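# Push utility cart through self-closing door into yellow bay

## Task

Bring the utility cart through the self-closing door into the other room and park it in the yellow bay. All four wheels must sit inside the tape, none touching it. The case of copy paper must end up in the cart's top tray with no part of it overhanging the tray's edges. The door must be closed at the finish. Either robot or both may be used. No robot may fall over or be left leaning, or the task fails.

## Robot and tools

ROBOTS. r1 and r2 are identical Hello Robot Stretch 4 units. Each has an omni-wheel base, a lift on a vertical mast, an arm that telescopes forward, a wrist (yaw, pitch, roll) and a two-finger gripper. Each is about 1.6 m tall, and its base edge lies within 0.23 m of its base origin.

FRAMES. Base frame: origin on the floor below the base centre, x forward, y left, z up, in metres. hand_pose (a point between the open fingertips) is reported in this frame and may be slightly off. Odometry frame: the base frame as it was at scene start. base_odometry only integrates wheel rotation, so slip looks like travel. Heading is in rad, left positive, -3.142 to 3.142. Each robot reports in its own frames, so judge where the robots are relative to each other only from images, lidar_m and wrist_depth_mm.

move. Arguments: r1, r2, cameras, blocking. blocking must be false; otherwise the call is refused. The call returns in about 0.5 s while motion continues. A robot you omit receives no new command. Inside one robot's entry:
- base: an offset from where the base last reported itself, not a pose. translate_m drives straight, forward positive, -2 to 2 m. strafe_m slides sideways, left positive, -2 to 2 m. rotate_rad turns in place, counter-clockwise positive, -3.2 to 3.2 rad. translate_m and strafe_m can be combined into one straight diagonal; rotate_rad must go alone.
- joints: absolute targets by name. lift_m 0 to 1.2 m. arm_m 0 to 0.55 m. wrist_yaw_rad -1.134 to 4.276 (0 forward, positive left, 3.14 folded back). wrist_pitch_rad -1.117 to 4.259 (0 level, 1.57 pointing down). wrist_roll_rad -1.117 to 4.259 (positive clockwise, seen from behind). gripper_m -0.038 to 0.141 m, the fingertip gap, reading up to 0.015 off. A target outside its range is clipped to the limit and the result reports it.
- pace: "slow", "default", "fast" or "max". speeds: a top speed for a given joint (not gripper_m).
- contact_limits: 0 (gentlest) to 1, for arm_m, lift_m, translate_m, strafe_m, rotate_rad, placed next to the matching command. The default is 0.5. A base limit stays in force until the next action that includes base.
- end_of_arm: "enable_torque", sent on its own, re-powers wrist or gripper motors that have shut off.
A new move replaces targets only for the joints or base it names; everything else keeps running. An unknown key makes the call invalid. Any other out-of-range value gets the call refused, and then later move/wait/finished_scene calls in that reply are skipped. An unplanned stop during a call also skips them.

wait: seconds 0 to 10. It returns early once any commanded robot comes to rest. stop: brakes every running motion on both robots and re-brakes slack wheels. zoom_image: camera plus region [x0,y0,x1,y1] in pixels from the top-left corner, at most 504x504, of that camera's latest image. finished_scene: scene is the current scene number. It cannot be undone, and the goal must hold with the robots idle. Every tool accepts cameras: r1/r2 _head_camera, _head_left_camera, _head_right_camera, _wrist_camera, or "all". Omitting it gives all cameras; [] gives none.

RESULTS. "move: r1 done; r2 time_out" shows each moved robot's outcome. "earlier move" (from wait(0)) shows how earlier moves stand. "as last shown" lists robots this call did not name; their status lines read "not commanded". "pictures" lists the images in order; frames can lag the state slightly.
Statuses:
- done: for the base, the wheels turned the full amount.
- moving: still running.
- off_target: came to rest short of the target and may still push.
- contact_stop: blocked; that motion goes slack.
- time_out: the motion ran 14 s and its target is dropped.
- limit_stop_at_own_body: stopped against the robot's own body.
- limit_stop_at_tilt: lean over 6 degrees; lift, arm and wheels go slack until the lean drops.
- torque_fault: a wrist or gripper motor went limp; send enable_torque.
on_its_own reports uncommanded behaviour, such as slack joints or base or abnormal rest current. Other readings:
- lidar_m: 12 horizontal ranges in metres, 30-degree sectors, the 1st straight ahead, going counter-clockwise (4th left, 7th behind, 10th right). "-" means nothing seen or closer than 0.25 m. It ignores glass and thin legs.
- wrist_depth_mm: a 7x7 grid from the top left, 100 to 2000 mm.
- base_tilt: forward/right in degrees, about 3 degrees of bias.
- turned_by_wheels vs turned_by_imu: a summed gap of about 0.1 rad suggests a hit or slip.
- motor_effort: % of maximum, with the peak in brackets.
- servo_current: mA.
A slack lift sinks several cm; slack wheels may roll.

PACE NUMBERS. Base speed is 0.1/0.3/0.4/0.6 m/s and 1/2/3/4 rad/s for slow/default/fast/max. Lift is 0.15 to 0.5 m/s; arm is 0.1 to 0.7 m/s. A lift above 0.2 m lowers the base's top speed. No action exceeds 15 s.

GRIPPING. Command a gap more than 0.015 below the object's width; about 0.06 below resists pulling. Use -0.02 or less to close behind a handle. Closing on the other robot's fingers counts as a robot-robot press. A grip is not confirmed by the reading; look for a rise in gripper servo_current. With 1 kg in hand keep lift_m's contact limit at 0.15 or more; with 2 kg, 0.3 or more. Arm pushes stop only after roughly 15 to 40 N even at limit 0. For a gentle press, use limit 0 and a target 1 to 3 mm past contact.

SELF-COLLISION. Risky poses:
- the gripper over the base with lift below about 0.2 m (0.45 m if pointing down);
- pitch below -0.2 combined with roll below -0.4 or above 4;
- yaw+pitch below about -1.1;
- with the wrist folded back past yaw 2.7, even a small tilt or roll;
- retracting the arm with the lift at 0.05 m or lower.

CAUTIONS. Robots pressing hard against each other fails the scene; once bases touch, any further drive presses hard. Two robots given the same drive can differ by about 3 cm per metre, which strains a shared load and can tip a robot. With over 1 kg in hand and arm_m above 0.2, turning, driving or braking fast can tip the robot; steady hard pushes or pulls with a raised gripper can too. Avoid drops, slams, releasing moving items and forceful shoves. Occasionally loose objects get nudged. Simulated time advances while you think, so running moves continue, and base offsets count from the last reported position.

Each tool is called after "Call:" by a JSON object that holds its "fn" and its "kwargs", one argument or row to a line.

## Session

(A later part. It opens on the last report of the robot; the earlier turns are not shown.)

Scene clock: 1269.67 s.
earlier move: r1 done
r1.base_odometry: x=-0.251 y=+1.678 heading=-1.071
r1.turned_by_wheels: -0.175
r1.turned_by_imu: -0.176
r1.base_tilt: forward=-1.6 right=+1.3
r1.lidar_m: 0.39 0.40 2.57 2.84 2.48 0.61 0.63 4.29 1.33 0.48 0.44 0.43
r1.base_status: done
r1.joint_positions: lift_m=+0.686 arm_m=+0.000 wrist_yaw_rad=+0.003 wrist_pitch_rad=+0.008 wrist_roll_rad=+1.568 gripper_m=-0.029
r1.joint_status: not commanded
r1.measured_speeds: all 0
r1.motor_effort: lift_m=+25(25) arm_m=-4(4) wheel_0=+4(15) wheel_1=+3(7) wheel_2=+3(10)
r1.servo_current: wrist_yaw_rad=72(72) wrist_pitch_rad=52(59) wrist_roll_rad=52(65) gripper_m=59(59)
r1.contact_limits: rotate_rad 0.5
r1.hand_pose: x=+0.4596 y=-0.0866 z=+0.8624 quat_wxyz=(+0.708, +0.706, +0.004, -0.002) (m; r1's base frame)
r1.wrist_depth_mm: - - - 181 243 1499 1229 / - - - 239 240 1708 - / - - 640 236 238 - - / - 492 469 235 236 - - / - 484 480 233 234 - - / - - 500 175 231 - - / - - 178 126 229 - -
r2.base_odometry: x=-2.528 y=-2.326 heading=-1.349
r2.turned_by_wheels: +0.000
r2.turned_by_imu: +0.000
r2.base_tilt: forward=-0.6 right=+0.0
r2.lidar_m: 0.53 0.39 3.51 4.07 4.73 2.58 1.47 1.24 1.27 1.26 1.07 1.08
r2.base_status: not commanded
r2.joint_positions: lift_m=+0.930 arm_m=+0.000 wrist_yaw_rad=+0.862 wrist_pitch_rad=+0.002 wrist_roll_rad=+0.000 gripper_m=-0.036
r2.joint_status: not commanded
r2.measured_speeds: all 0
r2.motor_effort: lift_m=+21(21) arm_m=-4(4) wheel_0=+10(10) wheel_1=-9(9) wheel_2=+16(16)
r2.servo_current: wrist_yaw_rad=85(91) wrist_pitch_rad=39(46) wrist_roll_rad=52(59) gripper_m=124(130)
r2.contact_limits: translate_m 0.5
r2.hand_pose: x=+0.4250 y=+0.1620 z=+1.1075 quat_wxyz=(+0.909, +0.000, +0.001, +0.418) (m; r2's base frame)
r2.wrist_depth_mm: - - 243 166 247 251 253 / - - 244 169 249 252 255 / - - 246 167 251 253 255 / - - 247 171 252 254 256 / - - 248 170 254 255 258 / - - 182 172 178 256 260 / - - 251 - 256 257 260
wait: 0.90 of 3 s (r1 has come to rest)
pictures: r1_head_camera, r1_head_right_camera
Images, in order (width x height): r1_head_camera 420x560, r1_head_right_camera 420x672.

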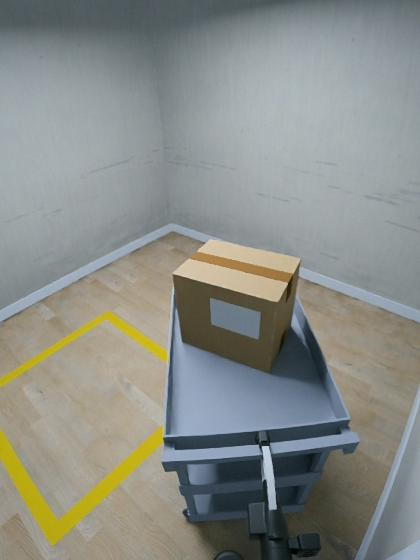

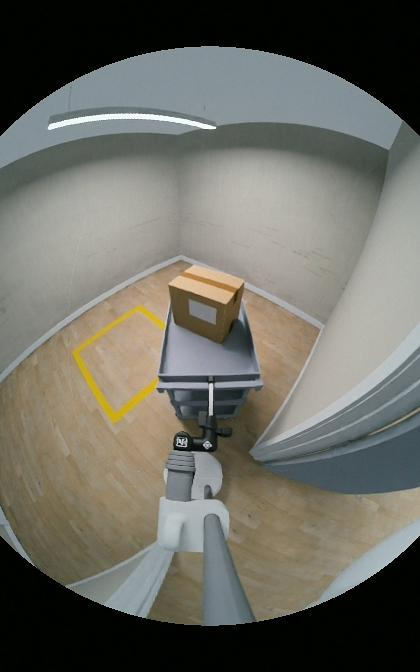

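Call:
{"fn": "move", "kwargs": {
  "blocking": false,
  "r1": {"base":{"translate_m":0.35,"strafe_m":0.01},"pace":"slow","contact_limits":{"translate_m":0.5}},
  "cameras": []
}}

Call:
{"fn": "wait", "kwargs": {
  "seconds": 6,
  "cameras": ["r1_head_right_camera","r1_head_camera"]
}}

Scene clock: 1293.80 s.
move: r1 moving
r1.base_odometry: x=-0.245 y=+1.668 heading=-1.071
r1.turned_by_wheels: +0.000
r1.turned_by_imu: +0.000
r1.base_tilt: forward=-1.6 right=+1.3
r1.lidar_m: 0.37 0.37 2.57 2.82 2.50 0.65 0.65 4.28 1.27 0.48 0.43 0.44
r1.base_status: translate_m moving; strafe_m moving
r1.joint_positions: lift_m=+0.686 arm_m=+0.000 wrist_yaw_rad=+0.003 wrist_pitch_rad=+0.008 wrist_roll_rad=+1.568 gripper_m=-0.029
r1.joint_status: not commanded
r1.measured_speeds: translate_m=+0.049 strafe_m=+0.001 rotate_rad=-0.003 lift_m=+0.000 arm_m=+0.000 wrist_yaw_rad=+0.000 wrist_pitch_rad=+0.000 wrist_roll_rad=+0.000
r1.motor_effort: lift_m=+25(25) arm_m=-2(4) wheel_0=+8(9) wheel_1=+5(8) wheel_2=-8(8)
r1.servo_current: wrist_yaw_rad=46(52) wrist_pitch_rad=52(59) wrist_roll_rad=59(59) gripper_m=52(59)
r1.contact_limits: translate_m 0.5
r1.hand_pose: x=+0.4595 y=-0.0866 z=+0.8624 quat_wxyz=(+0.708, +0.706, +0.004, -0.002) (m; r1's base frame)
r1.wrist_depth_mm: - - - 185 250 1537 1138 / - - - 244 245 1708 1205 / - - - 241 242 820 - / - 554 492 237 238 - - / - 480 477 175 235 - - / - - 492 174 232 - - / - - 178 126 228 - -
r2: as last shown
r2.base_tilt: forward=-0.6 right=+0.1
r2.lidar_m: 0.53 0.40 3.51 4.09 4.72 2.57 1.46 1.26 1.26 1.27 1.09 1.09
r2.motor_effort: lift_m=+21(21) arm_m=-3(4) wheel_0=+9(9) wheel_1=-9(9) wheel_2=+16(17)
r2.servo_current: wrist_yaw_rad=72(85) wrist_pitch_rad=39(46) wrist_roll_rad=52(59) gripper_m=124(130)
r2.contact_limits: translate_m 0.5
r2.wrist_depth_mm: - - 242 165 248 250 252 / - - 245 170 249 252 254 / - - 245 167 251 252 255 / - - 247 171 252 254 257 / - - 249 170 253 256 259 / - - 183 171 178 257 260 / - - 250 - 255 257 260
pictures: none
No camera images: "cameras" was empty.

Scene clock: 1298.10 s.
earlier move: r1 done
r1.base_odometry: x=-0.075 y=+1.376 heading=-1.071
r1.turned_by_wheels: +0.000
r1.turned_by_imu: -0.001
r1.base_tilt: forward=-1.6 right=+1.3
r1.lidar_m: 0.33 0.34 2.34 2.58 2.75 1.10 0.96 5.03 0.43 0.44 0.74 0.45
r1.base_status: done
r1.joint_positions: lift_m=+0.686 arm_m=+0.000 wrist_yaw_rad=-0.004 wrist_pitch_rad=+0.008 wrist_roll_rad=+1.568 gripper_m=-0.029
r1.joint_status: not commanded
r1.measured_speeds: all 0
r1.motor_effort: lift_m=+25(25) arm_m=+4(4) wheel_0=+1(9) wheel_1=+3(8) wheel_2=-3(13)
r1.servo_current: wrist_yaw_rad=78(78) wrist_pitch_rad=59(59) wrist_roll_rad=39(65) gripper_m=52(65)
r1.contact_limits: translate_m 0.5
r1.hand_pose: x=+0.4589 y=-0.0887 z=+0.8624 quat_wxyz=(+0.708, +0.706, +0.001, -0.004) (m; r1's base frame)
r1.wrist_depth_mm: - - - 226 309 314 1078 / - - - 213 287 1499 1229 / - - - 202 268 1708 - / - - - 252 255 1863 - / - 580 488 237 240 - - / - 466 459 182 232 - - / - 477 179 141 216 - -
r2.base_odometry: x=-2.528 y=-2.326 heading=-1.349
r2.turned_by_wheels: +0.000
r2.turned_by_imu: +0.001
r2.base_tilt: forward=-0.6 right=+0.0
r2.lidar_m: 0.51 0.40 3.49 4.09 4.72 2.58 1.46 1.23 1.25 1.26 1.07 1.09
r2.base_status: not commanded
r2.joint_positions: lift_m=+0.930 arm_m=+0.000 wrist_yaw_rad=+0.862 wrist_pitch_rad=+0.002 wrist_roll_rad=+0.000 gripper_m=-0.036
r2.joint_status: not commanded
r2.measured_speeds: all 0
r2.motor_effort: lift_m=+21(21) arm_m=-4(4) wheel_0=+9(10) wheel_1=-9(9) wheel_2=+16(17)
r2.servo_current: wrist_yaw_rad=78(91) wrist_pitch_rad=39(52) wrist_roll_rad=33(65) gripper_m=117(130)
r2.contact_limits: translate_m 0.5
r2.hand_pose: x=+0.4250 y=+0.1620 z=+1.1075 quat_wxyz=(+0.909, +0.000, +0.001, +0.418) (m; r2's base frame)
r2.wrist_depth_mm: - - 242 165 248 250 252 / - - 243 170 249 251 253 / - - 245 168 251 252 254 / - - 247 171 251 254 257 / - - 248 169 253 256 257 / - - 183 171 177 257 260 / - - 250 - 256 258 262
wait: 4.30 of 6 s (r1 has come to rest)
pictures: r1_head_camera, r1_head_right_camera
Images, in order (width x height): r1_head_camera 420x560, r1_head_right_camera 420x672.

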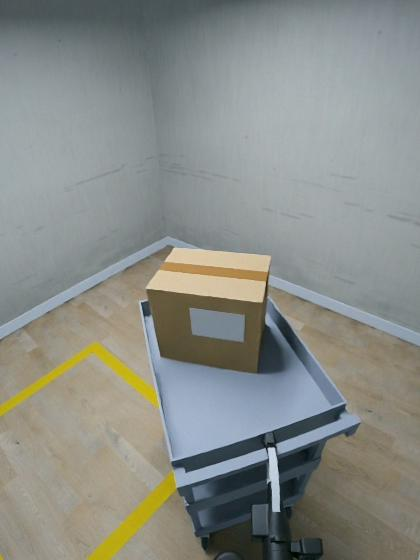

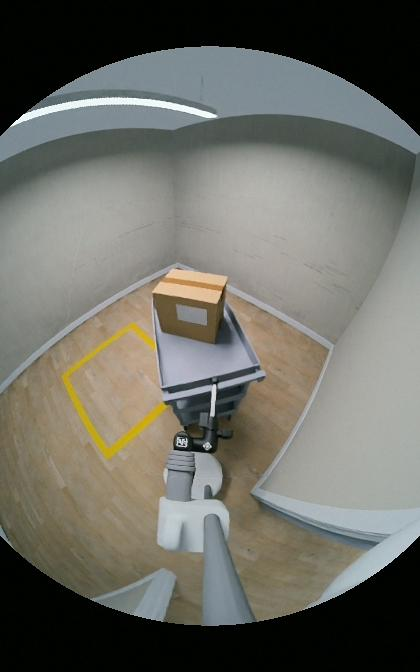

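Call:
{"fn": "move", "kwargs": {
  "blocking": false,
  "r1": {"base":{"translate_m":0.167,"strafe_m":-0.26},"pace":"slow","contact_limits":{"translate_m":0.5}},
  "cameras": []
}}

Call:
{"fn": "wait", "kwargs": {
  "seconds": 6,
  "cameras": ["r1_head_camera"]
}}

Call:
{"fn": "move", "kwargs": {
  "blocking": false,
  "r1": {"base":{"rotate_rad":0.3},"pace":"slow","contact_limits":{"rotate_rad":0.5}},
  "cameras": []
}}

Call:
{"fn": "wait", "kwargs": {
  "seconds": 3,
  "cameras": ["r1_head_right_camera","r1_head_camera"]
}}

Scene clock: 1316.57 s.
move: r1 moving
r1.base_odometry: x=-0.081 y=+1.365 heading=-1.071
r1.turned_by_wheels: +0.000
r1.turned_by_imu: -0.001
r1.base_tilt: forward=-1.6 right=+1.3
r1.lidar_m: 0.34 0.33 2.36 2.58 2.75 1.07 0.96 5.07 0.42 0.46 0.72 0.44
r1.base_status: translate_m moving; strafe_m moving
r1.joint_positions: lift_m=+0.686 arm_m=+0.000 wrist_yaw_rad=-0.003 wrist_pitch_rad=+0.008 wrist_roll_rad=+1.568 gripper_m=-0.029
r1.joint_status: not commanded
r1.measured_speeds: translate_m=+0.027 strafe_m=-0.041 rotate_rad=+0.000 lift_m=+0.000 arm_m=+0.000 wrist_yaw_rad=+0.000 wrist_pitch_rad=+0.000 wrist_roll_rad=+0.000
r1.motor_effort: lift_m=+25(25) arm_m=+4(4) wheel_0=+7(10) wheel_1=-3(5) wheel_2=-5(8)
r1.servo_current: wrist_yaw_rad=46(59) wrist_pitch_rad=46(59) wrist_roll_rad=39(52) gripper_m=52(59)
r1.contact_limits: translate_m 0.5
r1.hand_pose: x=+0.4590 y=-0.0882 z=+0.8624 quat_wxyz=(+0.708, +0.706, +0.002, -0.004) (m; r1's base frame)
r1.wrist_depth_mm: - - - 223 306 307 314 / - - - 212 286 1464 1229 / - - - 200 267 1756 - / - - - 251 254 1756 - / - 569 477 236 242 - - / - 469 462 183 230 - - / - 480 179 142 216 - -
r2: as last shown
r2.turned_by_imu: +0.000
r2.base_tilt: forward=-0.7 right=+0.1
r2.lidar_m: 0.53 0.40 3.50 4.06 4.73 2.57 1.44 1.25 1.27 1.24 1.08 1.08
r2.motor_effort: lift_m=+21(21) arm_m=-4(4) wheel_0=+9(9) wheel_1=-9(9) wheel_2=+16(16)
r2.servo_current: wrist_yaw_rad=72(85) wrist_pitch_rad=39(46) wrist_roll_rad=46(59) gripper_m=124(124)
r2.contact_limits: translate_m 0.5
r2.wrist_depth_mm: - - 243 166 247 249 253 / - - 244 170 250 251 254 / - - 246 168 249 252 255 / - - 247 171 252 254 257 / - - 249 170 253 257 258 / - - 183 171 178 257 262 / - - 250 - 256 257 262
pictures: none
No camera images: "cameras" was empty.

Scene clock: 1320.43 s.
earlier move: r1 done
r1.base_odometry: x=-0.223 y=+1.105 heading=-1.070
r1.turned_by_wheels: +0.001
r1.turned_by_imu: +0.001
r1.base_tilt: forward=-1.6 right=+1.2
r1.lidar_m: 0.25 0.28 2.42 2.69 3.03 1.21 3.39 0.32 0.32 0.36 0.57 0.46
r1.base_status: done
r1.joint_positions: lift_m=+0.686 arm_m=+0.000 wrist_yaw_rad=+0.003 wrist_pitch_rad=+0.008 wrist_roll_rad=+1.568 gripper_m=-0.029
r1.joint_status: not commanded
r1.measured_speeds: all 0
r1.motor_effort: lift_m=+25(25) arm_m=+4(4) wheel_0=+7(13) wheel_1=-1(6) wheel_2=+2(8)
r1.servo_current: wrist_yaw_rad=65(72) wrist_pitch_rad=59(65) wrist_roll_rad=59(65) gripper_m=52(65)
r1.contact_limits: translate_m 0.5
r1.hand_pose: x=+0.4596 y=-0.0864 z=+0.8624 quat_wxyz=(+0.708, +0.706, +0.004, -0.002) (m; r1's base frame)
r1.wrist_depth_mm: - - - - - - 1229 / - - - 301 - 1464 1205 / - - - 246 364 379 382 / - - - 212 298 1756 1255 / - - - 197 260 1756 - / - - - 185 234 1808 - / - 445 177 151 202 - -
r2.base_odometry: x=-2.528 y=-2.326 heading=-1.349
r2.turned_by_wheels: +0.000
r2.turned_by_imu: +0.001
r2.base_tilt: forward=-0.6 right=+0.0
r2.lidar_m: 0.51 0.37 3.51 4.11 4.73 2.55 1.45 1.25 1.25 1.26 1.09 1.07
r2.base_status: not commanded
r2.joint_positions: lift_m=+0.930 arm_m=+0.000 wrist_yaw_rad=+0.862 wrist_pitch_rad=+0.002 wrist_roll_rad=+0.000 gripper_m=-0.036
r2.joint_status: not commanded
r2.measured_speeds: all 0
r2.motor_effort: lift_m=+21(21) arm_m=-3(4) wheel_0=+9(9) wheel_1=-9(9) wheel_2=+16(16)
r2.servo_current: wrist_yaw_rad=91(91) wrist_pitch_rad=39(46) wrist_roll_rad=46(59) gripper_m=117(130)
r2.contact_limits: translate_m 0.5
r2.hand_pose: x=+0.4250 y=+0.1620 z=+1.1075 quat_wxyz=(+0.909, +0.000, +0.001, +0.418) (m; r2's base frame)
r2.wrist_depth_mm: - - 242 166 247 251 253 / - - 244 169 249 253 254 / - - 245 167 250 253 256 / - - 247 171 252 255 256 / - - 248 169 252 255 259 / - - 183 171 178 258 259 / - - 251 - 257 257 260
wait: 3.87 of 6 s (r1 has come to rest)
pictures: r1_head_camera
Images, in order (width x height): r1_head_camera 420x560.

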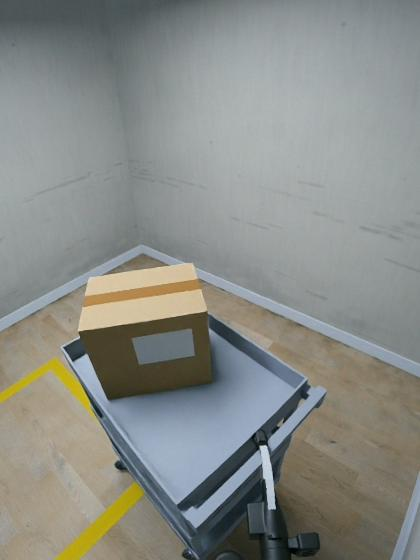

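Scene clock: 1320.93 s.
move: r1 moving
r1.base_odometry: x=-0.223 y=+1.105 heading=-0.947
r1.turned_by_wheels: +0.123
r1.turned_by_imu: +0.123
r1.base_tilt: forward=-1.6 right=+1.3
r1.lidar_m: 0.26 0.32 2.43 2.88 3.01 1.18 3.55 0.31 0.34 0.37 0.68 0.48
r1.base_status: rotate_rad moving
r1.joint_positions: lift_m=+0.686 arm_m=+0.000 wrist_yaw_rad=-0.012 wrist_pitch_rad=+0.008 wrist_roll_rad=+1.568 gripper_m=-0.029
r1.joint_status: not commanded
r1.measured_speeds: translate_m=+0.000 strafe_m=+0.001 rotate_rad=+0.476 lift_m=+0.000 arm_m=+0.000 wrist_yaw_rad=-0.075 wrist_pitch_rad=+0.000 wrist_roll_rad=+0.000
r1.motor_effort: lift_m=+25(25) arm_m=+4(4) wheel_0=-13(13) wheel_1=-8(8) wheel_2=-15(15)
r1.servo_current: wrist_yaw_rad=65(72) wrist_pitch_rad=59(59) wrist_roll_rad=46(65) gripper_m=52(59)
r1.contact_limits: rotate_rad 0.5
r1.hand_pose: x=+0.4582 y=-0.0909 z=+0.8624 quat_wxyz=(+0.708, +0.706, -0.002, -0.007) (m; r1's base frame)
r1.wrist_depth_mm: - - - - - - 1205 / - - - 281 - 1430 1160 / - - - 232 345 370 430 / - - - 203 285 1708 - / - - - 213 253 1808 - / - - 187 184 180 - - / - 424 424 125 202 - -
r2: as last shown
r2.turned_by_imu: +0.000
r2.lidar_m: 0.52 0.39 3.51 4.07 4.72 2.59 1.46 1.24 1.23 1.26 1.10 1.08
r2.motor_effort: lift_m=+21(21) arm_m=-3(4) wheel_0=+9(9) wheel_1=-9(9) wheel_2=+16(17)
r2.servo_current: wrist_yaw_rad=85(91) wrist_pitch_rad=39(46) wrist_roll_rad=46(52) gripper_m=124(124)
r2.contact_limits: translate_m 0.5
r2.wrist_depth_mm: - - 243 166 248 250 253 / - - 243 169 248 252 254 / - - 246 168 250 253 255 / - - 247 171 251 254 256 / - - 248 170 253 257 258 / - - 183 171 178 257 259 / - - 251 - 256 258 260
pictures: none
No camera images: "cameras" was empty.

Scene clock: 1321.93 s.
earlier move: r1 done
r1.base_odometry: x=-0.223 y=+1.105 heading=-0.770
r1.turned_by_wheels: +0.177
r1.turned_by_imu: +0.177
r1.base_tilt: forward=-1.6 right=+1.3
r1.lidar_m: 0.35 0.36 2.51 3.19 1.83 1.19 0.34 0.31 0.33 0.42 1.06 0.47
r1.base_status: done
r1.joint_positions: lift_m=+0.686 arm_m=+0.000 wrist_yaw_rad=+0.003 wrist_pitch_rad=+0.008 wrist_roll_rad=+1.568 gripper_m=-0.029
r1.joint_status: not commanded
r1.measured_speeds: all 0
r1.motor_effort: lift_m=+25(25) arm_m=-4(4) wheel_0=+0(16) wheel_1=-2(8) wheel_2=+1(17)
r1.servo_current: wrist_yaw_rad=46(98) wrist_pitch_rad=52(59) wrist_roll_rad=46(65) gripper_m=52(59)
r1.contact_limits: rotate_rad 0.5
r1.hand_pose: x=+0.4596 y=-0.0866 z=+0.8624 quat_wxyz=(+0.708, +0.706, +0.004, -0.002) (m; r1's base frame)
r1.wrist_depth_mm: - - - 218 300 304 310 / - - - 207 278 1618 1205 / - - - 200 263 1756 - / - - - 248 252 854 - / - 508 469 236 241 - - / - 473 462 175 231 - - / - 484 179 145 217 - -
r2.base_odometry: x=-2.528 y=-2.326 heading=-1.349
r2.turned_by_wheels: +0.000
r2.turned_by_imu: +0.000
r2.base_tilt: forward=-0.6 right=+0.0
r2.lidar_m: 0.52 0.36 3.49 4.07 4.73 2.56 1.47 1.22 1.25 1.29 1.09 1.08
r2.base_status: not commanded
r2.joint_positions: lift_m=+0.930 arm_m=+0.000 wrist_yaw_rad=+0.862 wrist_pitch_rad=+0.002 wrist_roll_rad=+0.000 gripper_m=-0.036
r2.joint_status: not commanded
r2.measured_speeds: all 0
r2.motor_effort: lift_m=+21(21) arm_m=-3(4) wheel_0=+9(9) wheel_1=-9(9) wheel_2=+16(17)
r2.servo_current: wrist_yaw_rad=85(91) wrist_pitch_rad=39(46) wrist_roll_rad=52(59) gripper_m=117(130)
r2.contact_limits: translate_m 0.5
r2.hand_pose: x=+0.4250 y=+0.1620 z=+1.1075 quat_wxyz=(+0.909, +0.000, +0.001, +0.418) (m; r2's base frame)
r2.wrist_depth_mm: - - 242 166 247 250 252 / - - 244 169 250 252 254 / - - 245 167 250 255 255 / - - 247 171 252 254 257 / - - 248 169 254 256 258 / - - 183 171 177 257 259 / - - 250 - 255 257 260
wait: 1.00 of 3 s (r1 has come to rest)
pictures: r1_head_camera, r1_head_right_camera
Images, in order (width x height): r1_head_camera 420x560, r1_head_right_camera 420x672.

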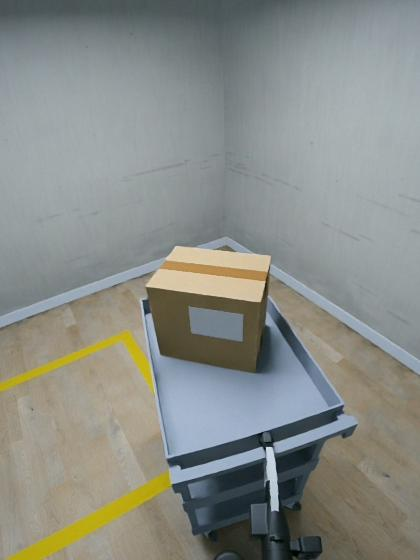

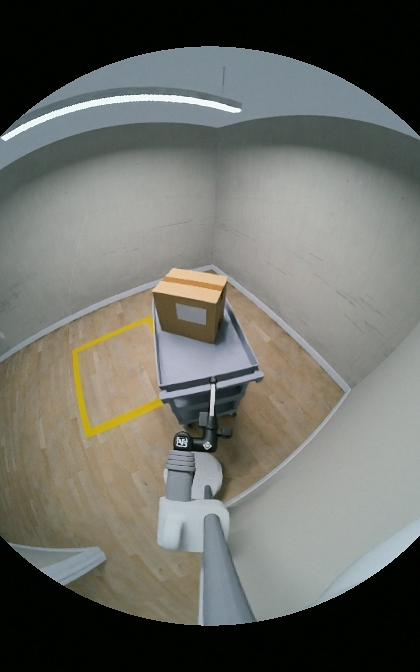

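Call:
{"fn": "move", "kwargs": {
  "blocking": false,
  "r1": {"base":{"translate_m":0.213,"strafe_m":-0.246},"pace":"slow","contact_limits":{"translate_m":0.5}},
  "cameras": []
}}

Call:
{"fn": "wait", "kwargs": {
  "seconds": 6,
  "cameras": []
}}

Call:
{"fn": "move", "kwargs": {
  "blocking": false,
  "r1": {"base":{"rotate_rad":0.3},"pace":"slow","contact_limits":{"rotate_rad":0.5}},
  "cameras": []
}}

Call:
{"fn": "wait", "kwargs": {
  "seconds": 3,
  "cameras": ["r1_head_right_camera","r1_head_camera"]
}}

Scene clock: 1343.47 s.
move: r1 moving
r1.base_odometry: x=-0.224 y=+1.092 heading=-0.770
r1.turned_by_wheels: +0.000
r1.turned_by_imu: +0.000
r1.base_tilt: forward=-1.6 right=+1.3
r1.lidar_m: 0.33 0.33 2.50 3.20 1.84 1.20 0.33 0.32 0.34 0.45 1.04 0.44
r1.base_status: translate_m moving; strafe_m moving
r1.joint_positions: lift_m=+0.686 arm_m=+0.000 wrist_yaw_rad=+0.003 wrist_pitch_rad=+0.008 wrist_roll_rad=+1.568 gripper_m=-0.029
r1.joint_status: not commanded
r1.measured_speeds: translate_m=+0.033 strafe_m=-0.037 rotate_rad=+0.002 lift_m=+0.000 arm_m=+0.000 wrist_yaw_rad=+0.000 wrist_pitch_rad=+0.000 wrist_roll_rad=+0.000
r1.motor_effort: lift_m=+25(25) arm_m=+4(4) wheel_0=+10(10) wheel_1=-1(5) wheel_2=-7(9)
r1.servo_current: wrist_yaw_rad=39(65) wrist_pitch_rad=59(59) wrist_roll_rad=59(65) gripper_m=46(59)
r1.contact_limits: translate_m 0.5
r1.hand_pose: x=+0.4595 y=-0.0866 z=+0.8624 quat_wxyz=(+0.708, +0.706, +0.004, -0.002) (m; r1's base frame)
r1.wrist_depth_mm: - - - 219 298 304 309 / - - - 208 279 1464 1205 / - - - 201 264 1756 - / - - - 249 252 1863 - / - 559 466 236 241 - - / - 469 466 175 230 - - / - 484 178 143 217 - -
r2: as last shown
r2.lidar_m: 0.53 0.39 3.50 4.10 4.72 2.60 1.46 1.25 1.27 1.25 1.09 1.08
r2.motor_effort: lift_m=+21(21) arm_m=-4(4) wheel_0=+9(9) wheel_1=-9(9) wheel_2=+16(16)
r2.servo_current: wrist_yaw_rad=72(85) wrist_pitch_rad=39(46) wrist_roll_rad=59(59) gripper_m=130(130)
r2.contact_limits: translate_m 0.5
r2.wrist_depth_mm: - - 242 166 247 250 252 / - - 244 169 248 252 254 / - - 246 167 250 253 255 / - - 246 171 252 254 256 / - - 248 170 253 256 259 / - - 183 171 177 256 259 / - - 250 - 256 256 262
pictures: none
No camera images: "cameras" was empty.

Scene clock: 1347.50 s.
earlier move: r1 done
r1.base_odometry: x=-0.241 y=+0.780 heading=-0.770
r1.turned_by_wheels: +0.000
r1.turned_by_imu: +0.001
r1.base_tilt: forward=-1.6 right=+1.3
r1.lidar_m: 0.27 0.27 2.47 3.19 2.04 0.53 0.37 0.33 0.39 0.49 1.18 0.45
r1.base_status: done
r1.joint_positions: lift_m=+0.686 arm_m=+0.000 wrist_yaw_rad=+0.003 wrist_pitch_rad=+0.008 wrist_roll_rad=+1.568 gripper_m=-0.029
r1.joint_status: not commanded
r1.measured_speeds: all 0
r1.motor_effort: lift_m=+25(25) arm_m=+4(4) wheel_0=+5(11) wheel_1=-1(6) wheel_2=+0(9)
r1.servo_current: wrist_yaw_rad=59(72) wrist_pitch_rad=46(59) wrist_roll_rad=52(65) gripper_m=59(59)
r1.contact_limits: translate_m 0.5
r1.hand_pose: x=+0.4595 y=-0.0866 z=+0.8624 quat_wxyz=(+0.708, +0.706, +0.004, -0.002) (m; r1's base frame)
r1.wrist_depth_mm: - - - 294 - - 1205 / - - - 268 351 359 1160 / - - - 230 330 1499 430 / - - - 211 287 1708 - / - - - 245 255 1863 - / - - 569 183 232 - - / - 427 178 156 206 - -
r2.base_odometry: x=-2.528 y=-2.326 heading=-1.349
r2.turned_by_wheels: +0.000
r2.turned_by_imu: +0.001
r2.base_tilt: forward=-0.6 right=+0.0
r2.lidar_m: 0.53 0.38 3.50 4.07 4.70 2.57 1.47 1.25 1.25 1.25 1.08 1.07
r2.base_status: not commanded
r2.joint_positions: lift_m=+0.930 arm_m=+0.000 wrist_yaw_rad=+0.862 wrist_pitch_rad=+0.002 wrist_roll_rad=+0.000 gripper_m=-0.036
r2.joint_status: not commanded
r2.measured_speeds: all 0
r2.motor_effort: lift_m=+21(21) arm_m=-3(4) wheel_0=+9(10) wheel_1=-9(10) wheel_2=+16(17)
r2.servo_current: wrist_yaw_rad=72(98) wrist_pitch_rad=39(52) wrist_roll_rad=46(65) gripper_m=124(130)
r2.contact_limits: translate_m 0.5
r2.hand_pose: x=+0.4250 y=+0.1620 z=+1.1075 quat_wxyz=(+0.909, +0.000, +0.001, +0.418) (m; r2's base frame)
r2.wrist_depth_mm: - - 243 165 247 251 252 / - - 244 169 249 251 254 / - - 246 168 250 252 255 / - - 247 171 251 255 258 / - - 248 170 254 256 257 / - - 183 171 178 256 259 / - - 251 - 256 258 260
wait: 4.03 of 6 s (r1 has come to rest)
pictures: none
No camera images: "cameras" was empty.

Scene clock: 1348.00 s.
move: r1 moving
r1.base_odometry: x=-0.241 y=+0.780 heading=-0.647
r1.turned_by_wheels: +0.123
r1.turned_by_imu: +0.123
r1.base_tilt: forward=-1.6 right=+1.3
r1.lidar_m: 0.27 0.31 2.56 3.38 1.52 0.49 0.36 0.34 0.38 0.56 1.38 0.48
r1.base_status: rotate_rad moving
r1.joint_positions: lift_m=+0.686 arm_m=+0.000 wrist_yaw_rad=-0.013 wrist_pitch_rad=+0.008 wrist_roll_rad=+1.568 gripper_m=-0.029
r1.joint_status: not commanded
r1.measured_speeds: translate_m=-0.002 strafe_m=+0.000 rotate_rad=+0.485 lift_m=+0.000 arm_m=+0.000 wrist_yaw_rad=-0.074 wrist_pitch_rad=+0.000 wrist_roll_rad=+0.000
r1.motor_effort: lift_m=+25(25) arm_m=+4(4) wheel_0=-13(14) wheel_1=-7(7) wheel_2=-14(14)
r1.servo_current: wrist_yaw_rad=91(91) wrist_pitch_rad=52(52) wrist_roll_rad=52(59) gripper_m=59(59)
r1.contact_limits: rotate_rad 0.5
r1.hand_pose: x=+0.4581 y=-0.0912 z=+0.8624 quat_wxyz=(+0.708, +0.706, -0.002, -0.007) (m; r1's base frame)
r1.wrist_depth_mm: - - - 294 - - 1182 / - - - 248 351 355 362 / - - - 221 312 1499 1205 / - - - 203 274 1708 - / - - - 212 247 1863 - / - 564 195 - 180 - - / - 433 436 133 206 - -
r2: as last shown
r2.turned_by_imu: +0.000
r2.lidar_m: 0.53 0.39 3.50 4.06 4.73 2.58 1.45 1.25 1.26 1.25 1.09 1.09
r2.motor_effort: lift_m=+21(21) arm_m=-4(4) wheel_0=+9(9) wheel_1=-9(9) wheel_2=+16(16)
r2.servo_current: wrist_yaw_rad=65(91) wrist_pitch_rad=46(46) wrist_roll_rad=52(52) gripper_m=124(130)
r2.contact_limits: translate_m 0.5
r2.wrist_depth_mm: - - 242 166 248 250 253 / - - 245 169 249 252 254 / - - 246 167 251 253 255 / - - 247 171 251 255 257 / - - 248 169 253 256 258 / - - 183 171 178 257 259 / - - 250 - 256 257 262
pictures: none
No camera images: "cameras" was empty.

Scene clock: 1348.93 s.
earlier move: r1 done
r1.base_odometry: x=-0.241 y=+0.780 heading=-0.471
r1.turned_by_wheels: +0.176
r1.turned_by_imu: +0.176
r1.base_tilt: forward=-1.6 right=+1.3
r1.lidar_m: 0.36 0.37 2.73 3.33 1.52 0.44 0.35 0.35 0.43 0.73 1.36 0.43
r1.base_status: done
r1.joint_positions: lift_m=+0.686 arm_m=+0.000 wrist_yaw_rad=+0.003 wrist_pitch_rad=+0.008 wrist_roll_rad=+1.568 gripper_m=-0.029
r1.joint_status: not commanded
r1.measured_speeds: all 0
r1.motor_effort: lift_m=+25(25) arm_m=-4(5) wheel_0=-4(15) wheel_1=-1(8) wheel_2=-2(17)
r1.servo_current: wrist_yaw_rad=46(104) wrist_pitch_rad=46(59) wrist_roll_rad=46(72) gripper_m=59(59)
r1.contact_limits: rotate_rad 0.5
r1.hand_pose: x=+0.4596 y=-0.0866 z=+0.8624 quat_wxyz=(+0.708, +0.706, +0.004, -0.002) (m; r1's base frame)
r1.wrist_depth_mm: - - - 258 263 285 298 / - - - 193 257 1708 1205 / - - - 246 249 1808 - / - - 544 241 243 - - / - 469 466 178 238 - - / - 504 484 175 231 - - / - - 179 145 224 - -
r2.base_odometry: x=-2.528 y=-2.326 heading=-1.349
r2.turned_by_wheels: +0.000
r2.turned_by_imu: +0.000
r2.base_tilt: forward=-0.7 right=+0.0
r2.lidar_m: 0.54 0.39 3.50 4.10 4.72 2.56 1.47 1.26 1.27 1.25 1.05 1.08
r2.base_status: not commanded
r2.joint_positions: lift_m=+0.930 arm_m=+0.000 wrist_yaw_rad=+0.862 wrist_pitch_rad=+0.002 wrist_roll_rad=+0.000 gripper_m=-0.036
r2.joint_status: not commanded
r2.measured_speeds: all 0
r2.motor_effort: lift_m=+21(21) arm_m=-4(4) wheel_0=+9(10) wheel_1=-9(9) wheel_2=+16(17)
r2.servo_current: wrist_yaw_rad=78(91) wrist_pitch_rad=39(46) wrist_roll_rad=46(52) gripper_m=117(130)
r2.contact_limits: translate_m 0.5
r2.hand_pose: x=+0.4250 y=+0.1620 z=+1.1075 quat_wxyz=(+0.909, +0.000, +0.001, +0.418) (m; r2's base frame)
r2.wrist_depth_mm: - - 243 165 247 251 253 / - - 244 170 249 251 254 / - - 244 167 250 253 255 / - - 247 171 252 255 257 / - - 248 170 254 255 258 / - - 183 171 178 256 259 / - - 250 - 256 257 262
wait: 0.93 of 3 s (r1 has come to rest)
pictures: r1_head_camera, r1_head_right_camera
Images, in order (width x height): r1_head_camera 420x560, r1_head_right_camera 420x672.

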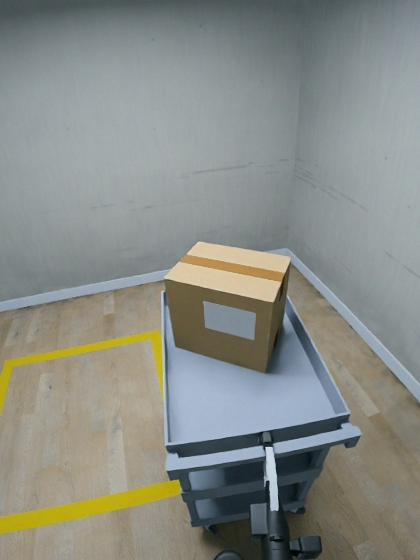

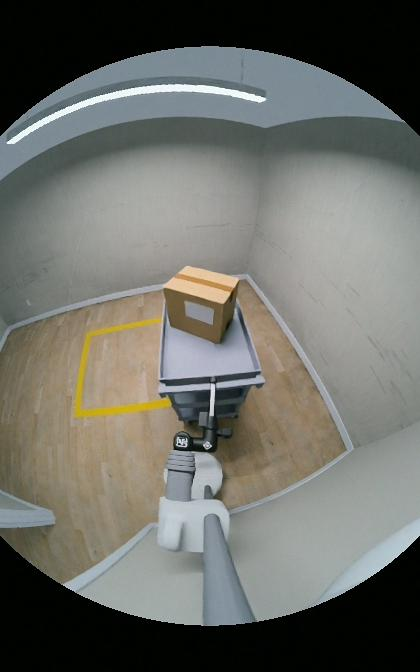

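Call:
{"fn": "move", "kwargs": {
  "blocking": false,
  "r1": {"base":{"translate_m":0.2,"strafe_m":-0.37},"pace":"slow","contact_limits":{"translate_m":0.5}},
  "cameras": []
}}

Call:
{"fn": "wait", "kwargs": {
  "seconds": 7,
  "cameras": ["r1_head_right_camera","r1_head_camera","r1_wrist_camera"]
}}

Scene clock: 1363.47 s.
move: r1 moving
r1.base_odometry: x=-0.241 y=+0.768 heading=-0.471
r1.turned_by_wheels: +0.000
r1.turned_by_imu: +0.000
r1.base_tilt: forward=-1.6 right=+1.3
r1.lidar_m: 0.36 0.37 2.74 3.34 1.53 0.43 0.35 0.35 0.44 0.71 1.37 0.45
r1.base_status: translate_m moving; strafe_m moving
r1.joint_positions: lift_m=+0.686 arm_m=+0.000 wrist_yaw_rad=+0.003 wrist_pitch_rad=+0.008 wrist_roll_rad=+1.568 gripper_m=-0.029
r1.joint_status: not commanded
r1.measured_speeds: translate_m=+0.024 strafe_m=-0.043 rotate_rad=+0.000 lift_m=+0.000 arm_m=+0.000 wrist_yaw_rad=+0.000 wrist_pitch_rad=+0.000 wrist_roll_rad=+0.000
r1.motor_effort: lift_m=+25(25) arm_m=+2(4) wheel_0=+8(9) wheel_1=-5(5) wheel_2=-6(7)
r1.servo_current: wrist_yaw_rad=39(59) wrist_pitch_rad=52(59) wrist_roll_rad=52(59) gripper_m=52(59)
r1.contact_limits: translate_m 0.5
r1.hand_pose: x=+0.4595 y=-0.0866 z=+0.8624 quat_wxyz=(+0.708, +0.706, +0.004, -0.002) (m; r1's base frame)
r1.wrist_depth_mm: - - - 256 262 285 1160 / - - - 190 255 1708 1229 / - - - 245 247 1808 - / - - 539 240 243 - - / - 473 466 178 237 - - / - 508 484 175 231 - - / - - 179 146 224 - -
r2: as last shown
r2.base_tilt: forward=-0.6 right=+0.0
r2.lidar_m: 0.52 0.37 3.51 4.07 4.72 2.55 1.46 1.26 1.22 1.29 1.08 1.07
r2.motor_effort: lift_m=+21(21) arm_m=-4(4) wheel_0=+9(9) wheel_1=-9(9) wheel_2=+16(16)
r2.servo_current: wrist_yaw_rad=78(91) wrist_pitch_rad=39(46) wrist_roll_rad=33(59) gripper_m=124(124)
r2.contact_limits: translate_m 0.5
r2.wrist_depth_mm: - - 243 166 247 251 253 / - - 245 169 248 252 254 / - - 246 168 250 253 255 / - - 248 171 252 253 257 / - - 248 170 254 256 258 / - - 183 171 178 256 259 / - - 251 - 256 257 262
pictures: none
No camera images: "cameras" was empty.

Scene clock: 1368.47 s.
earlier move: r1 done
r1.base_odometry: x=-0.230 y=+0.360 heading=-0.470
r1.turned_by_wheels: +0.001
r1.turned_by_imu: +0.001
r1.base_tilt: forward=-1.6 right=+1.2
r1.lidar_m: 0.29 0.29 2.64 3.73 0.98 0.55 0.44 0.44 0.50 0.83 0.97 0.46
r1.base_status: done
r1.joint_positions: lift_m=+0.686 arm_m=+0.000 wrist_yaw_rad=+0.003 wrist_pitch_rad=+0.008 wrist_roll_rad=+1.568 gripper_m=-0.029
r1.joint_status: not commanded
r1.measured_speeds: all 0
r1.motor_effort: lift_m=+25(25) arm_m=+2(4) wheel_0=+6(11) wheel_1=-2(6) wheel_2=+1(7)
r1.servo_current: wrist_yaw_rad=59(72) wrist_pitch_rad=46(59) wrist_roll_rad=39(65) gripper_m=52(59)
r1.contact_limits: translate_m 0.5
r1.hand_pose: x=+0.4595 y=-0.0865 z=+0.8624 quat_wxyz=(+0.708, +0.706, +0.004, -0.002) (m; r1's base frame)
r1.wrist_depth_mm: - - - - - - 1138 / - - - 253 343 349 1182 / - - - 229 322 1618 1255 / - - - 207 282 1756 - / - - - 244 253 1863 - / - - 508 183 232 - - / - 436 178 156 207 - -
r2.base_odometry: x=-2.528 y=-2.326 heading=-1.349
r2.turned_by_wheels: +0.000
r2.turned_by_imu: +0.001
r2.base_tilt: forward=-0.6 right=+0.0
r2.lidar_m: 0.52 0.38 3.50 4.07 4.70 2.58 1.48 1.24 1.25 1.25 1.10 1.09
r2.base_status: not commanded
r2.joint_positions: lift_m=+0.930 arm_m=+0.000 wrist_yaw_rad=+0.862 wrist_pitch_rad=+0.002 wrist_roll_rad=+0.000 gripper_m=-0.036
r2.joint_status: not commanded
r2.measured_speeds: all 0
r2.motor_effort: lift_m=+21(21) arm_m=-3(4) wheel_0=+9(10) wheel_1=-9(10) wheel_2=+16(17)
r2.servo_current: wrist_yaw_rad=91(98) wrist_pitch_rad=39(46) wrist_roll_rad=46(59) gripper_m=124(130)
r2.contact_limits: translate_m 0.5
r2.hand_pose: x=+0.4250 y=+0.1620 z=+1.1075 quat_wxyz=(+0.909, +0.000, +0.001, +0.418) (m; r2's base frame)
r2.wrist_depth_mm: - - 244 166 248 250 252 / - - 243 170 249 251 254 / - - 245 167 251 253 255 / - - 247 171 252 255 256 / - - 248 169 253 255 258 / - - 183 171 177 257 259 / - - 251 - 256 258 260
wait: 5.00 of 7 s (r1 has come to rest)
pictures: r1_head_camera, r1_head_right_camera, r1_wrist_camera
Images, in order (width x height): r1_head_camera 420x560, r1_head_right_camera 420x672, r1_wrist_camera 616x392.

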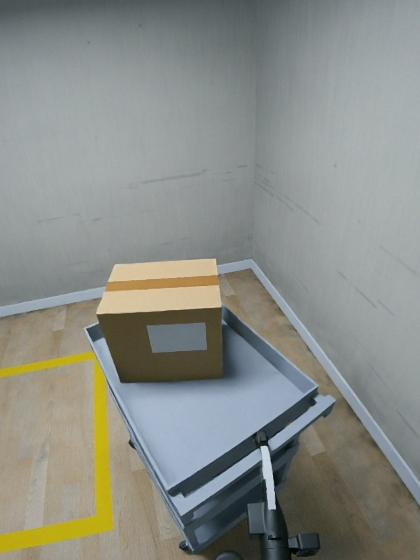

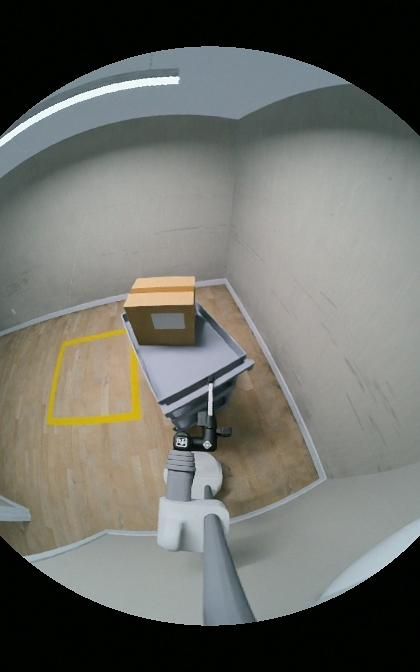

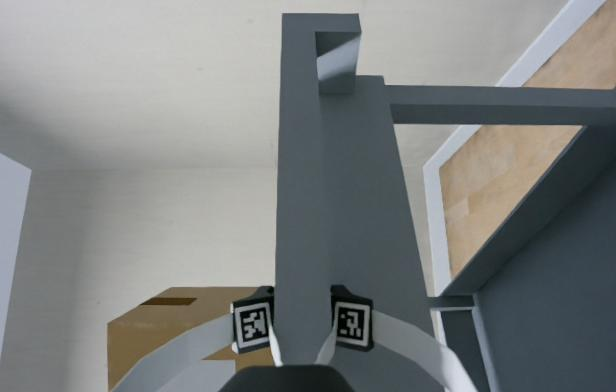

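Call:
{"fn": "move", "kwargs": {
  "blocking": false,
  "r1": {"base":{"translate_m":0.18,"strafe_m":-0.26},"pace":"slow","contact_limits":{"translate_m":0.5}},
  "cameras": []
}}

Call:
{"fn": "wait", "kwargs": {
  "seconds": 7,
  "cameras": ["r1_head_right_camera","r1_head_camera","r1_wrist_camera"]
}}

Scene clock: 1391.67 s.
move: r1 moving
r1.base_odometry: x=-0.229 y=+0.347 heading=-0.470
r1.turned_by_wheels: +0.000
r1.turned_by_imu: +0.000
r1.base_tilt: forward=-1.5 right=+1.3
r1.lidar_m: 0.29 0.28 2.65 3.74 0.96 0.51 0.45 0.45 0.53 0.88 0.97 0.47
r1.base_status: translate_m moving; strafe_m moving
r1.joint_positions: lift_m=+0.686 arm_m=+0.000 wrist_yaw_rad=+0.003 wrist_pitch_rad=+0.008 wrist_roll_rad=+1.568 gripper_m=-0.029
r1.joint_status: not commanded
r1.measured_speeds: translate_m=+0.028 strafe_m=-0.040 rotate_rad=-0.001 lift_m=+0.000 arm_m=+0.000 wrist_yaw_rad=+0.000 wrist_pitch_rad=+0.000 wrist_roll_rad=+0.000
r1.motor_effort: lift_m=+25(25) arm_m=-2(2) wheel_0=+8(11) wheel_1=-3(5) wheel_2=-2(2)
r1.servo_current: wrist_yaw_rad=52(65) wrist_pitch_rad=52(59) wrist_roll_rad=52(65) gripper_m=59(59)
r1.contact_limits: translate_m 0.5
r1.hand_pose: x=+0.4595 y=-0.0865 z=+0.8624 quat_wxyz=(+0.708, +0.706, +0.004, -0.002) (m; r1's base frame)
r1.wrist_depth_mm: - - - 294 - - 1098 / - - - 256 342 353 1138 / - - - 230 324 1618 1205 / - - - 209 283 1708 - / - - - 242 253 1863 - / - - 530 182 231 - - / - 436 178 156 207 - -
r2: as last shown
r2.turned_by_imu: +0.000
r2.lidar_m: 0.53 0.37 3.50 4.09 4.73 2.58 1.47 1.25 1.26 1.25 1.08 1.10
r2.motor_effort: lift_m=+21(21) arm_m=-4(4) wheel_0=+10(10) wheel_1=-9(9) wheel_2=+16(16)
r2.servo_current: wrist_yaw_rad=72(85) wrist_pitch_rad=46(46) wrist_roll_rad=59(59) gripper_m=124(124)
r2.contact_limits: translate_m 0.5
r2.wrist_depth_mm: - - 243 165 249 251 253 / - - 244 169 249 252 254 / - - 246 167 251 253 256 / - - 248 171 252 254 257 / - - 249 169 253 256 258 / - - 183 171 178 258 259 / - - 250 - 256 257 260
pictures: none
No camera images: "cameras" was empty.

Scene clock: 1395.60 s.
earlier move: r1 done
r1.base_odometry: x=-0.188 y=+0.047 heading=-0.470
r1.turned_by_wheels: +0.000
r1.turned_by_imu: +0.000
r1.base_tilt: forward=-1.6 right=+1.3
r1.lidar_m: 0.25 0.25 2.57 4.03 1.18 0.65 0.51 0.53 0.62 0.68 0.67 0.51
r1.base_status: done
r1.joint_positions: lift_m=+0.686 arm_m=+0.000 wrist_yaw_rad=+0.003 wrist_pitch_rad=+0.008 wrist_roll_rad=+1.568 gripper_m=-0.029
r1.joint_status: not commanded
r1.measured_speeds: all 0
r1.motor_effort: lift_m=+25(25) arm_m=-3(4) wheel_0=+7(12) wheel_1=-1(5) wheel_2=+0(5)
r1.servo_current: wrist_yaw_rad=46(65) wrist_pitch_rad=59(59) wrist_roll_rad=39(65) gripper_m=52(59)
r1.contact_limits: translate_m 0.5
r1.hand_pose: x=+0.4595 y=-0.0865 z=+0.8624 quat_wxyz=(+0.708, +0.706, +0.004, -0.002) (m; r1's base frame)
r1.wrist_depth_mm: - - - - - - - / - - - - - - - / - - - 303 - - 1098 / - - - 239 379 1430 439 / - - - 204 278 1756 1281 / - - 194 183 237 1708 - / - - 165 - 195 - -
r2.base_odometry: x=-2.528 y=-2.326 heading=-1.349
r2.turned_by_wheels: +0.000
r2.turned_by_imu: +0.001
r2.base_tilt: forward=-0.6 right=+0.0
r2.lidar_m: 0.54 0.38 3.49 4.04 4.73 2.56 1.46 1.26 1.24 1.28 1.10 1.09
r2.base_status: not commanded
r2.joint_positions: lift_m=+0.930 arm_m=+0.000 wrist_yaw_rad=+0.862 wrist_pitch_rad=+0.002 wrist_roll_rad=+0.000 gripper_m=-0.036
r2.joint_status: not commanded
r2.measured_speeds: all 0
r2.motor_effort: lift_m=+21(21) arm_m=-4(4) wheel_0=+9(10) wheel_1=-9(10) wheel_2=+16(16)
r2.servo_current: wrist_yaw_rad=98(98) wrist_pitch_rad=39(46) wrist_roll_rad=39(65) gripper_m=124(130)
r2.contact_limits: translate_m 0.5
r2.hand_pose: x=+0.4250 y=+0.1620 z=+1.1075 quat_wxyz=(+0.909, +0.000, +0.001, +0.418) (m; r2's base frame)
r2.wrist_depth_mm: - - 242 166 247 250 253 / - - 245 169 248 252 254 / - - 246 167 250 253 254 / - - 247 171 252 255 257 / - - 248 170 253 256 259 / - - 183 171 178 258 260 / - - 251 - 256 258 262
wait: 3.93 of 7 s (r1 has come to rest)
pictures: r1_head_camera, r1_head_right_camera, r1_wrist_camera
Images, in order (width x height): r1_head_camera 420x560, r1_head_right_camera 420x672, r1_wrist_camera 616x392.

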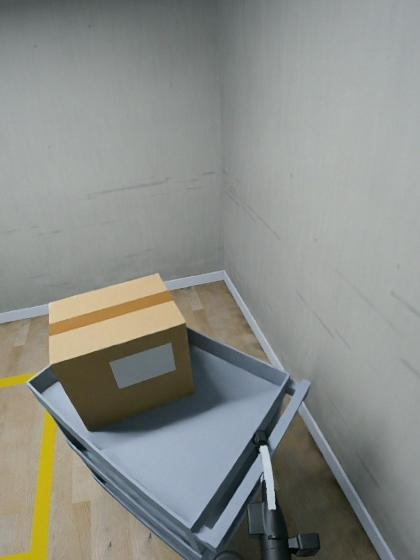

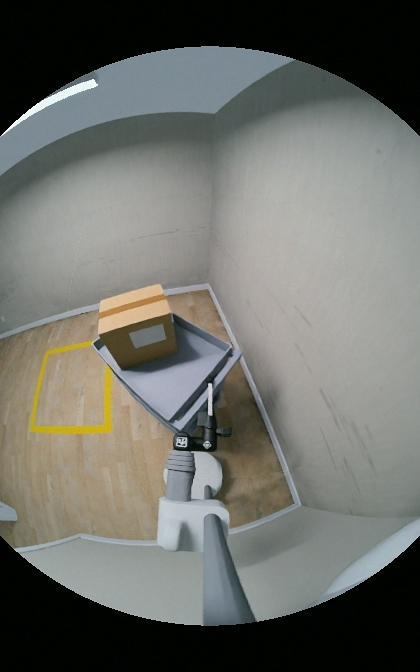

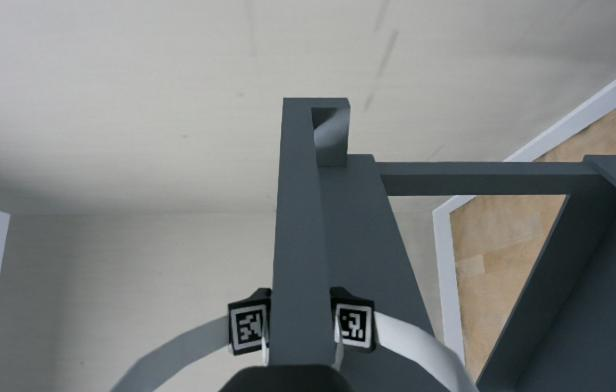

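Call:
{"fn": "move", "kwargs": {
  "blocking": false,
  "cameras": ["r1_head_camera","r1_head_left_camera","r1_head_right_camera","r1_wrist_camera"]
}}

Scene clock: 1413.00 s.
r1.base_odometry: x=-0.188 y=+0.047 heading=-0.470
r1.turned_by_wheels: +0.000
r1.turned_by_imu: +0.000
r1.base_tilt: forward=-1.6 right=+1.2
r1.lidar_m: 0.25 0.26 2.55 4.00 1.20 0.65 0.52 0.52 0.62 0.67 0.68 0.50
r1.base_status: done
r1.joint_positions: lift_m=+0.686 arm_m=+0.000 wrist_yaw_rad=+0.003 wrist_pitch_rad=+0.008 wrist_roll_rad=+1.568 gripper_m=-0.029
r1.joint_status: not commanded
r1.measured_speeds: all 0
r1.motor_effort: lift_m=+25(25) arm_m=-3(4) wheel_0=+7(12) wheel_1=-1(5) wheel_2=+0(5)
r1.servo_current: wrist_yaw_rad=46(65) wrist_pitch_rad=52(59) wrist_roll_rad=65(65) gripper_m=52(59)
r1.contact_limits: translate_m 0.5
r1.hand_pose: x=+0.4595 y=-0.0865 z=+0.8624 quat_wxyz=(+0.708, +0.706, +0.004, -0.002) (m; r1's base frame)
r1.wrist_depth_mm: - - - - - - - / - - - - - - - / - - - 304 - - 1118 / - - - 239 377 1430 436 / - - - 203 277 1756 1281 / - - 194 184 237 1708 - / - - 165 - 195 - -
r2.base_odometry: x=-2.528 y=-2.326 heading=-1.349
r2.turned_by_wheels: +0.000
r2.turned_by_imu: +0.000
r2.base_tilt: forward=-0.6 right=+0.0
r2.lidar_m: 0.51 0.39 3.49 4.08 4.71 2.56 1.46 1.26 1.25 1.26 1.09 1.10
r2.base_status: not commanded
r2.joint_positions: lift_m=+0.930 arm_m=+0.000 wrist_yaw_rad=+0.862 wrist_pitch_rad=+0.002 wrist_roll_rad=+0.000 gripper_m=-0.036
r2.joint_status: not commanded
r2.measured_speeds: all 0
r2.motor_effort: lift_m=+21(21) arm_m=-4(4) wheel_0=+9(10) wheel_1=-9(10) wheel_2=+16(16)
r2.servo_current: wrist_yaw_rad=72(98) wrist_pitch_rad=33(46) wrist_roll_rad=52(65) gripper_m=124(130)
r2.contact_limits: translate_m 0.5
r2.hand_pose: x=+0.4250 y=+0.1620 z=+1.1075 quat_wxyz=(+0.909, +0.000, +0.001, +0.418) (m; r2's base frame)
r2.wrist_depth_mm: - - 242 166 247 251 252 / - - 244 170 249 252 253 / - - 245 167 250 254 254 / - - 247 171 252 255 256 / - - 248 170 253 256 259 / - - 183 171 177 257 260 / - - 251 - 256 258 262
pictures: r1_head_camera, r1_head_left_camera, r1_head_right_camera, r1_wrist_camera
Images, in order (width x height): r1_head_camera 420x560, r1_head_left_camera 420x672, r1_head_right_camera 420x672, r1_wrist_camera 616x392.

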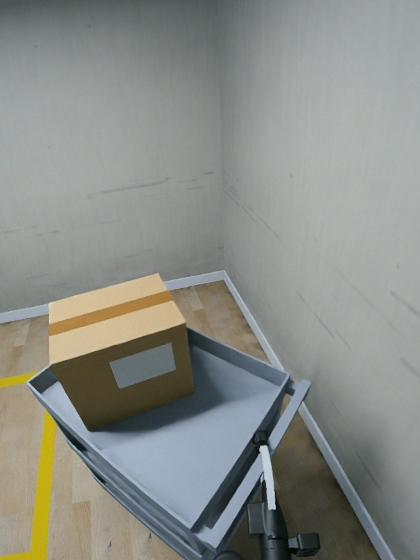

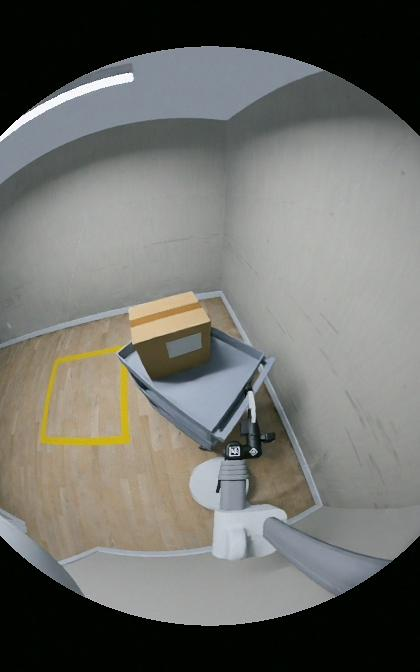

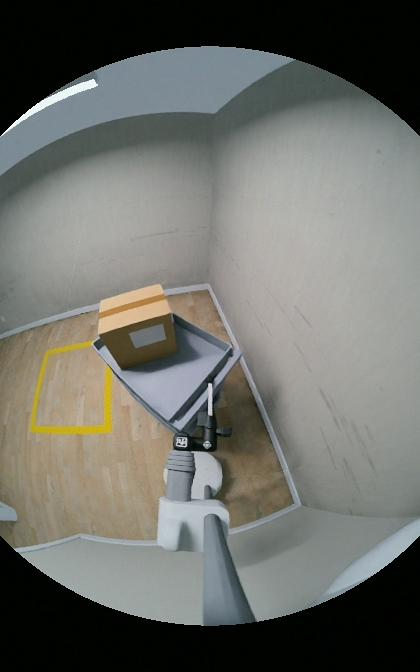

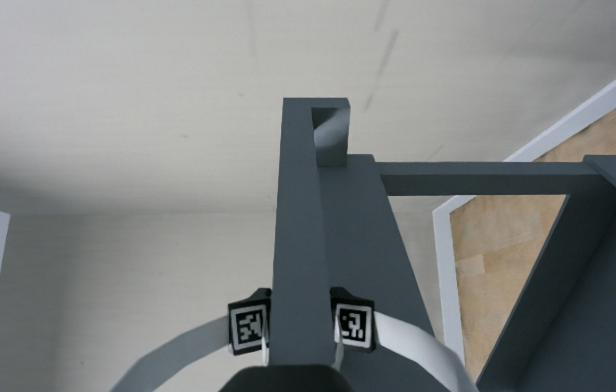

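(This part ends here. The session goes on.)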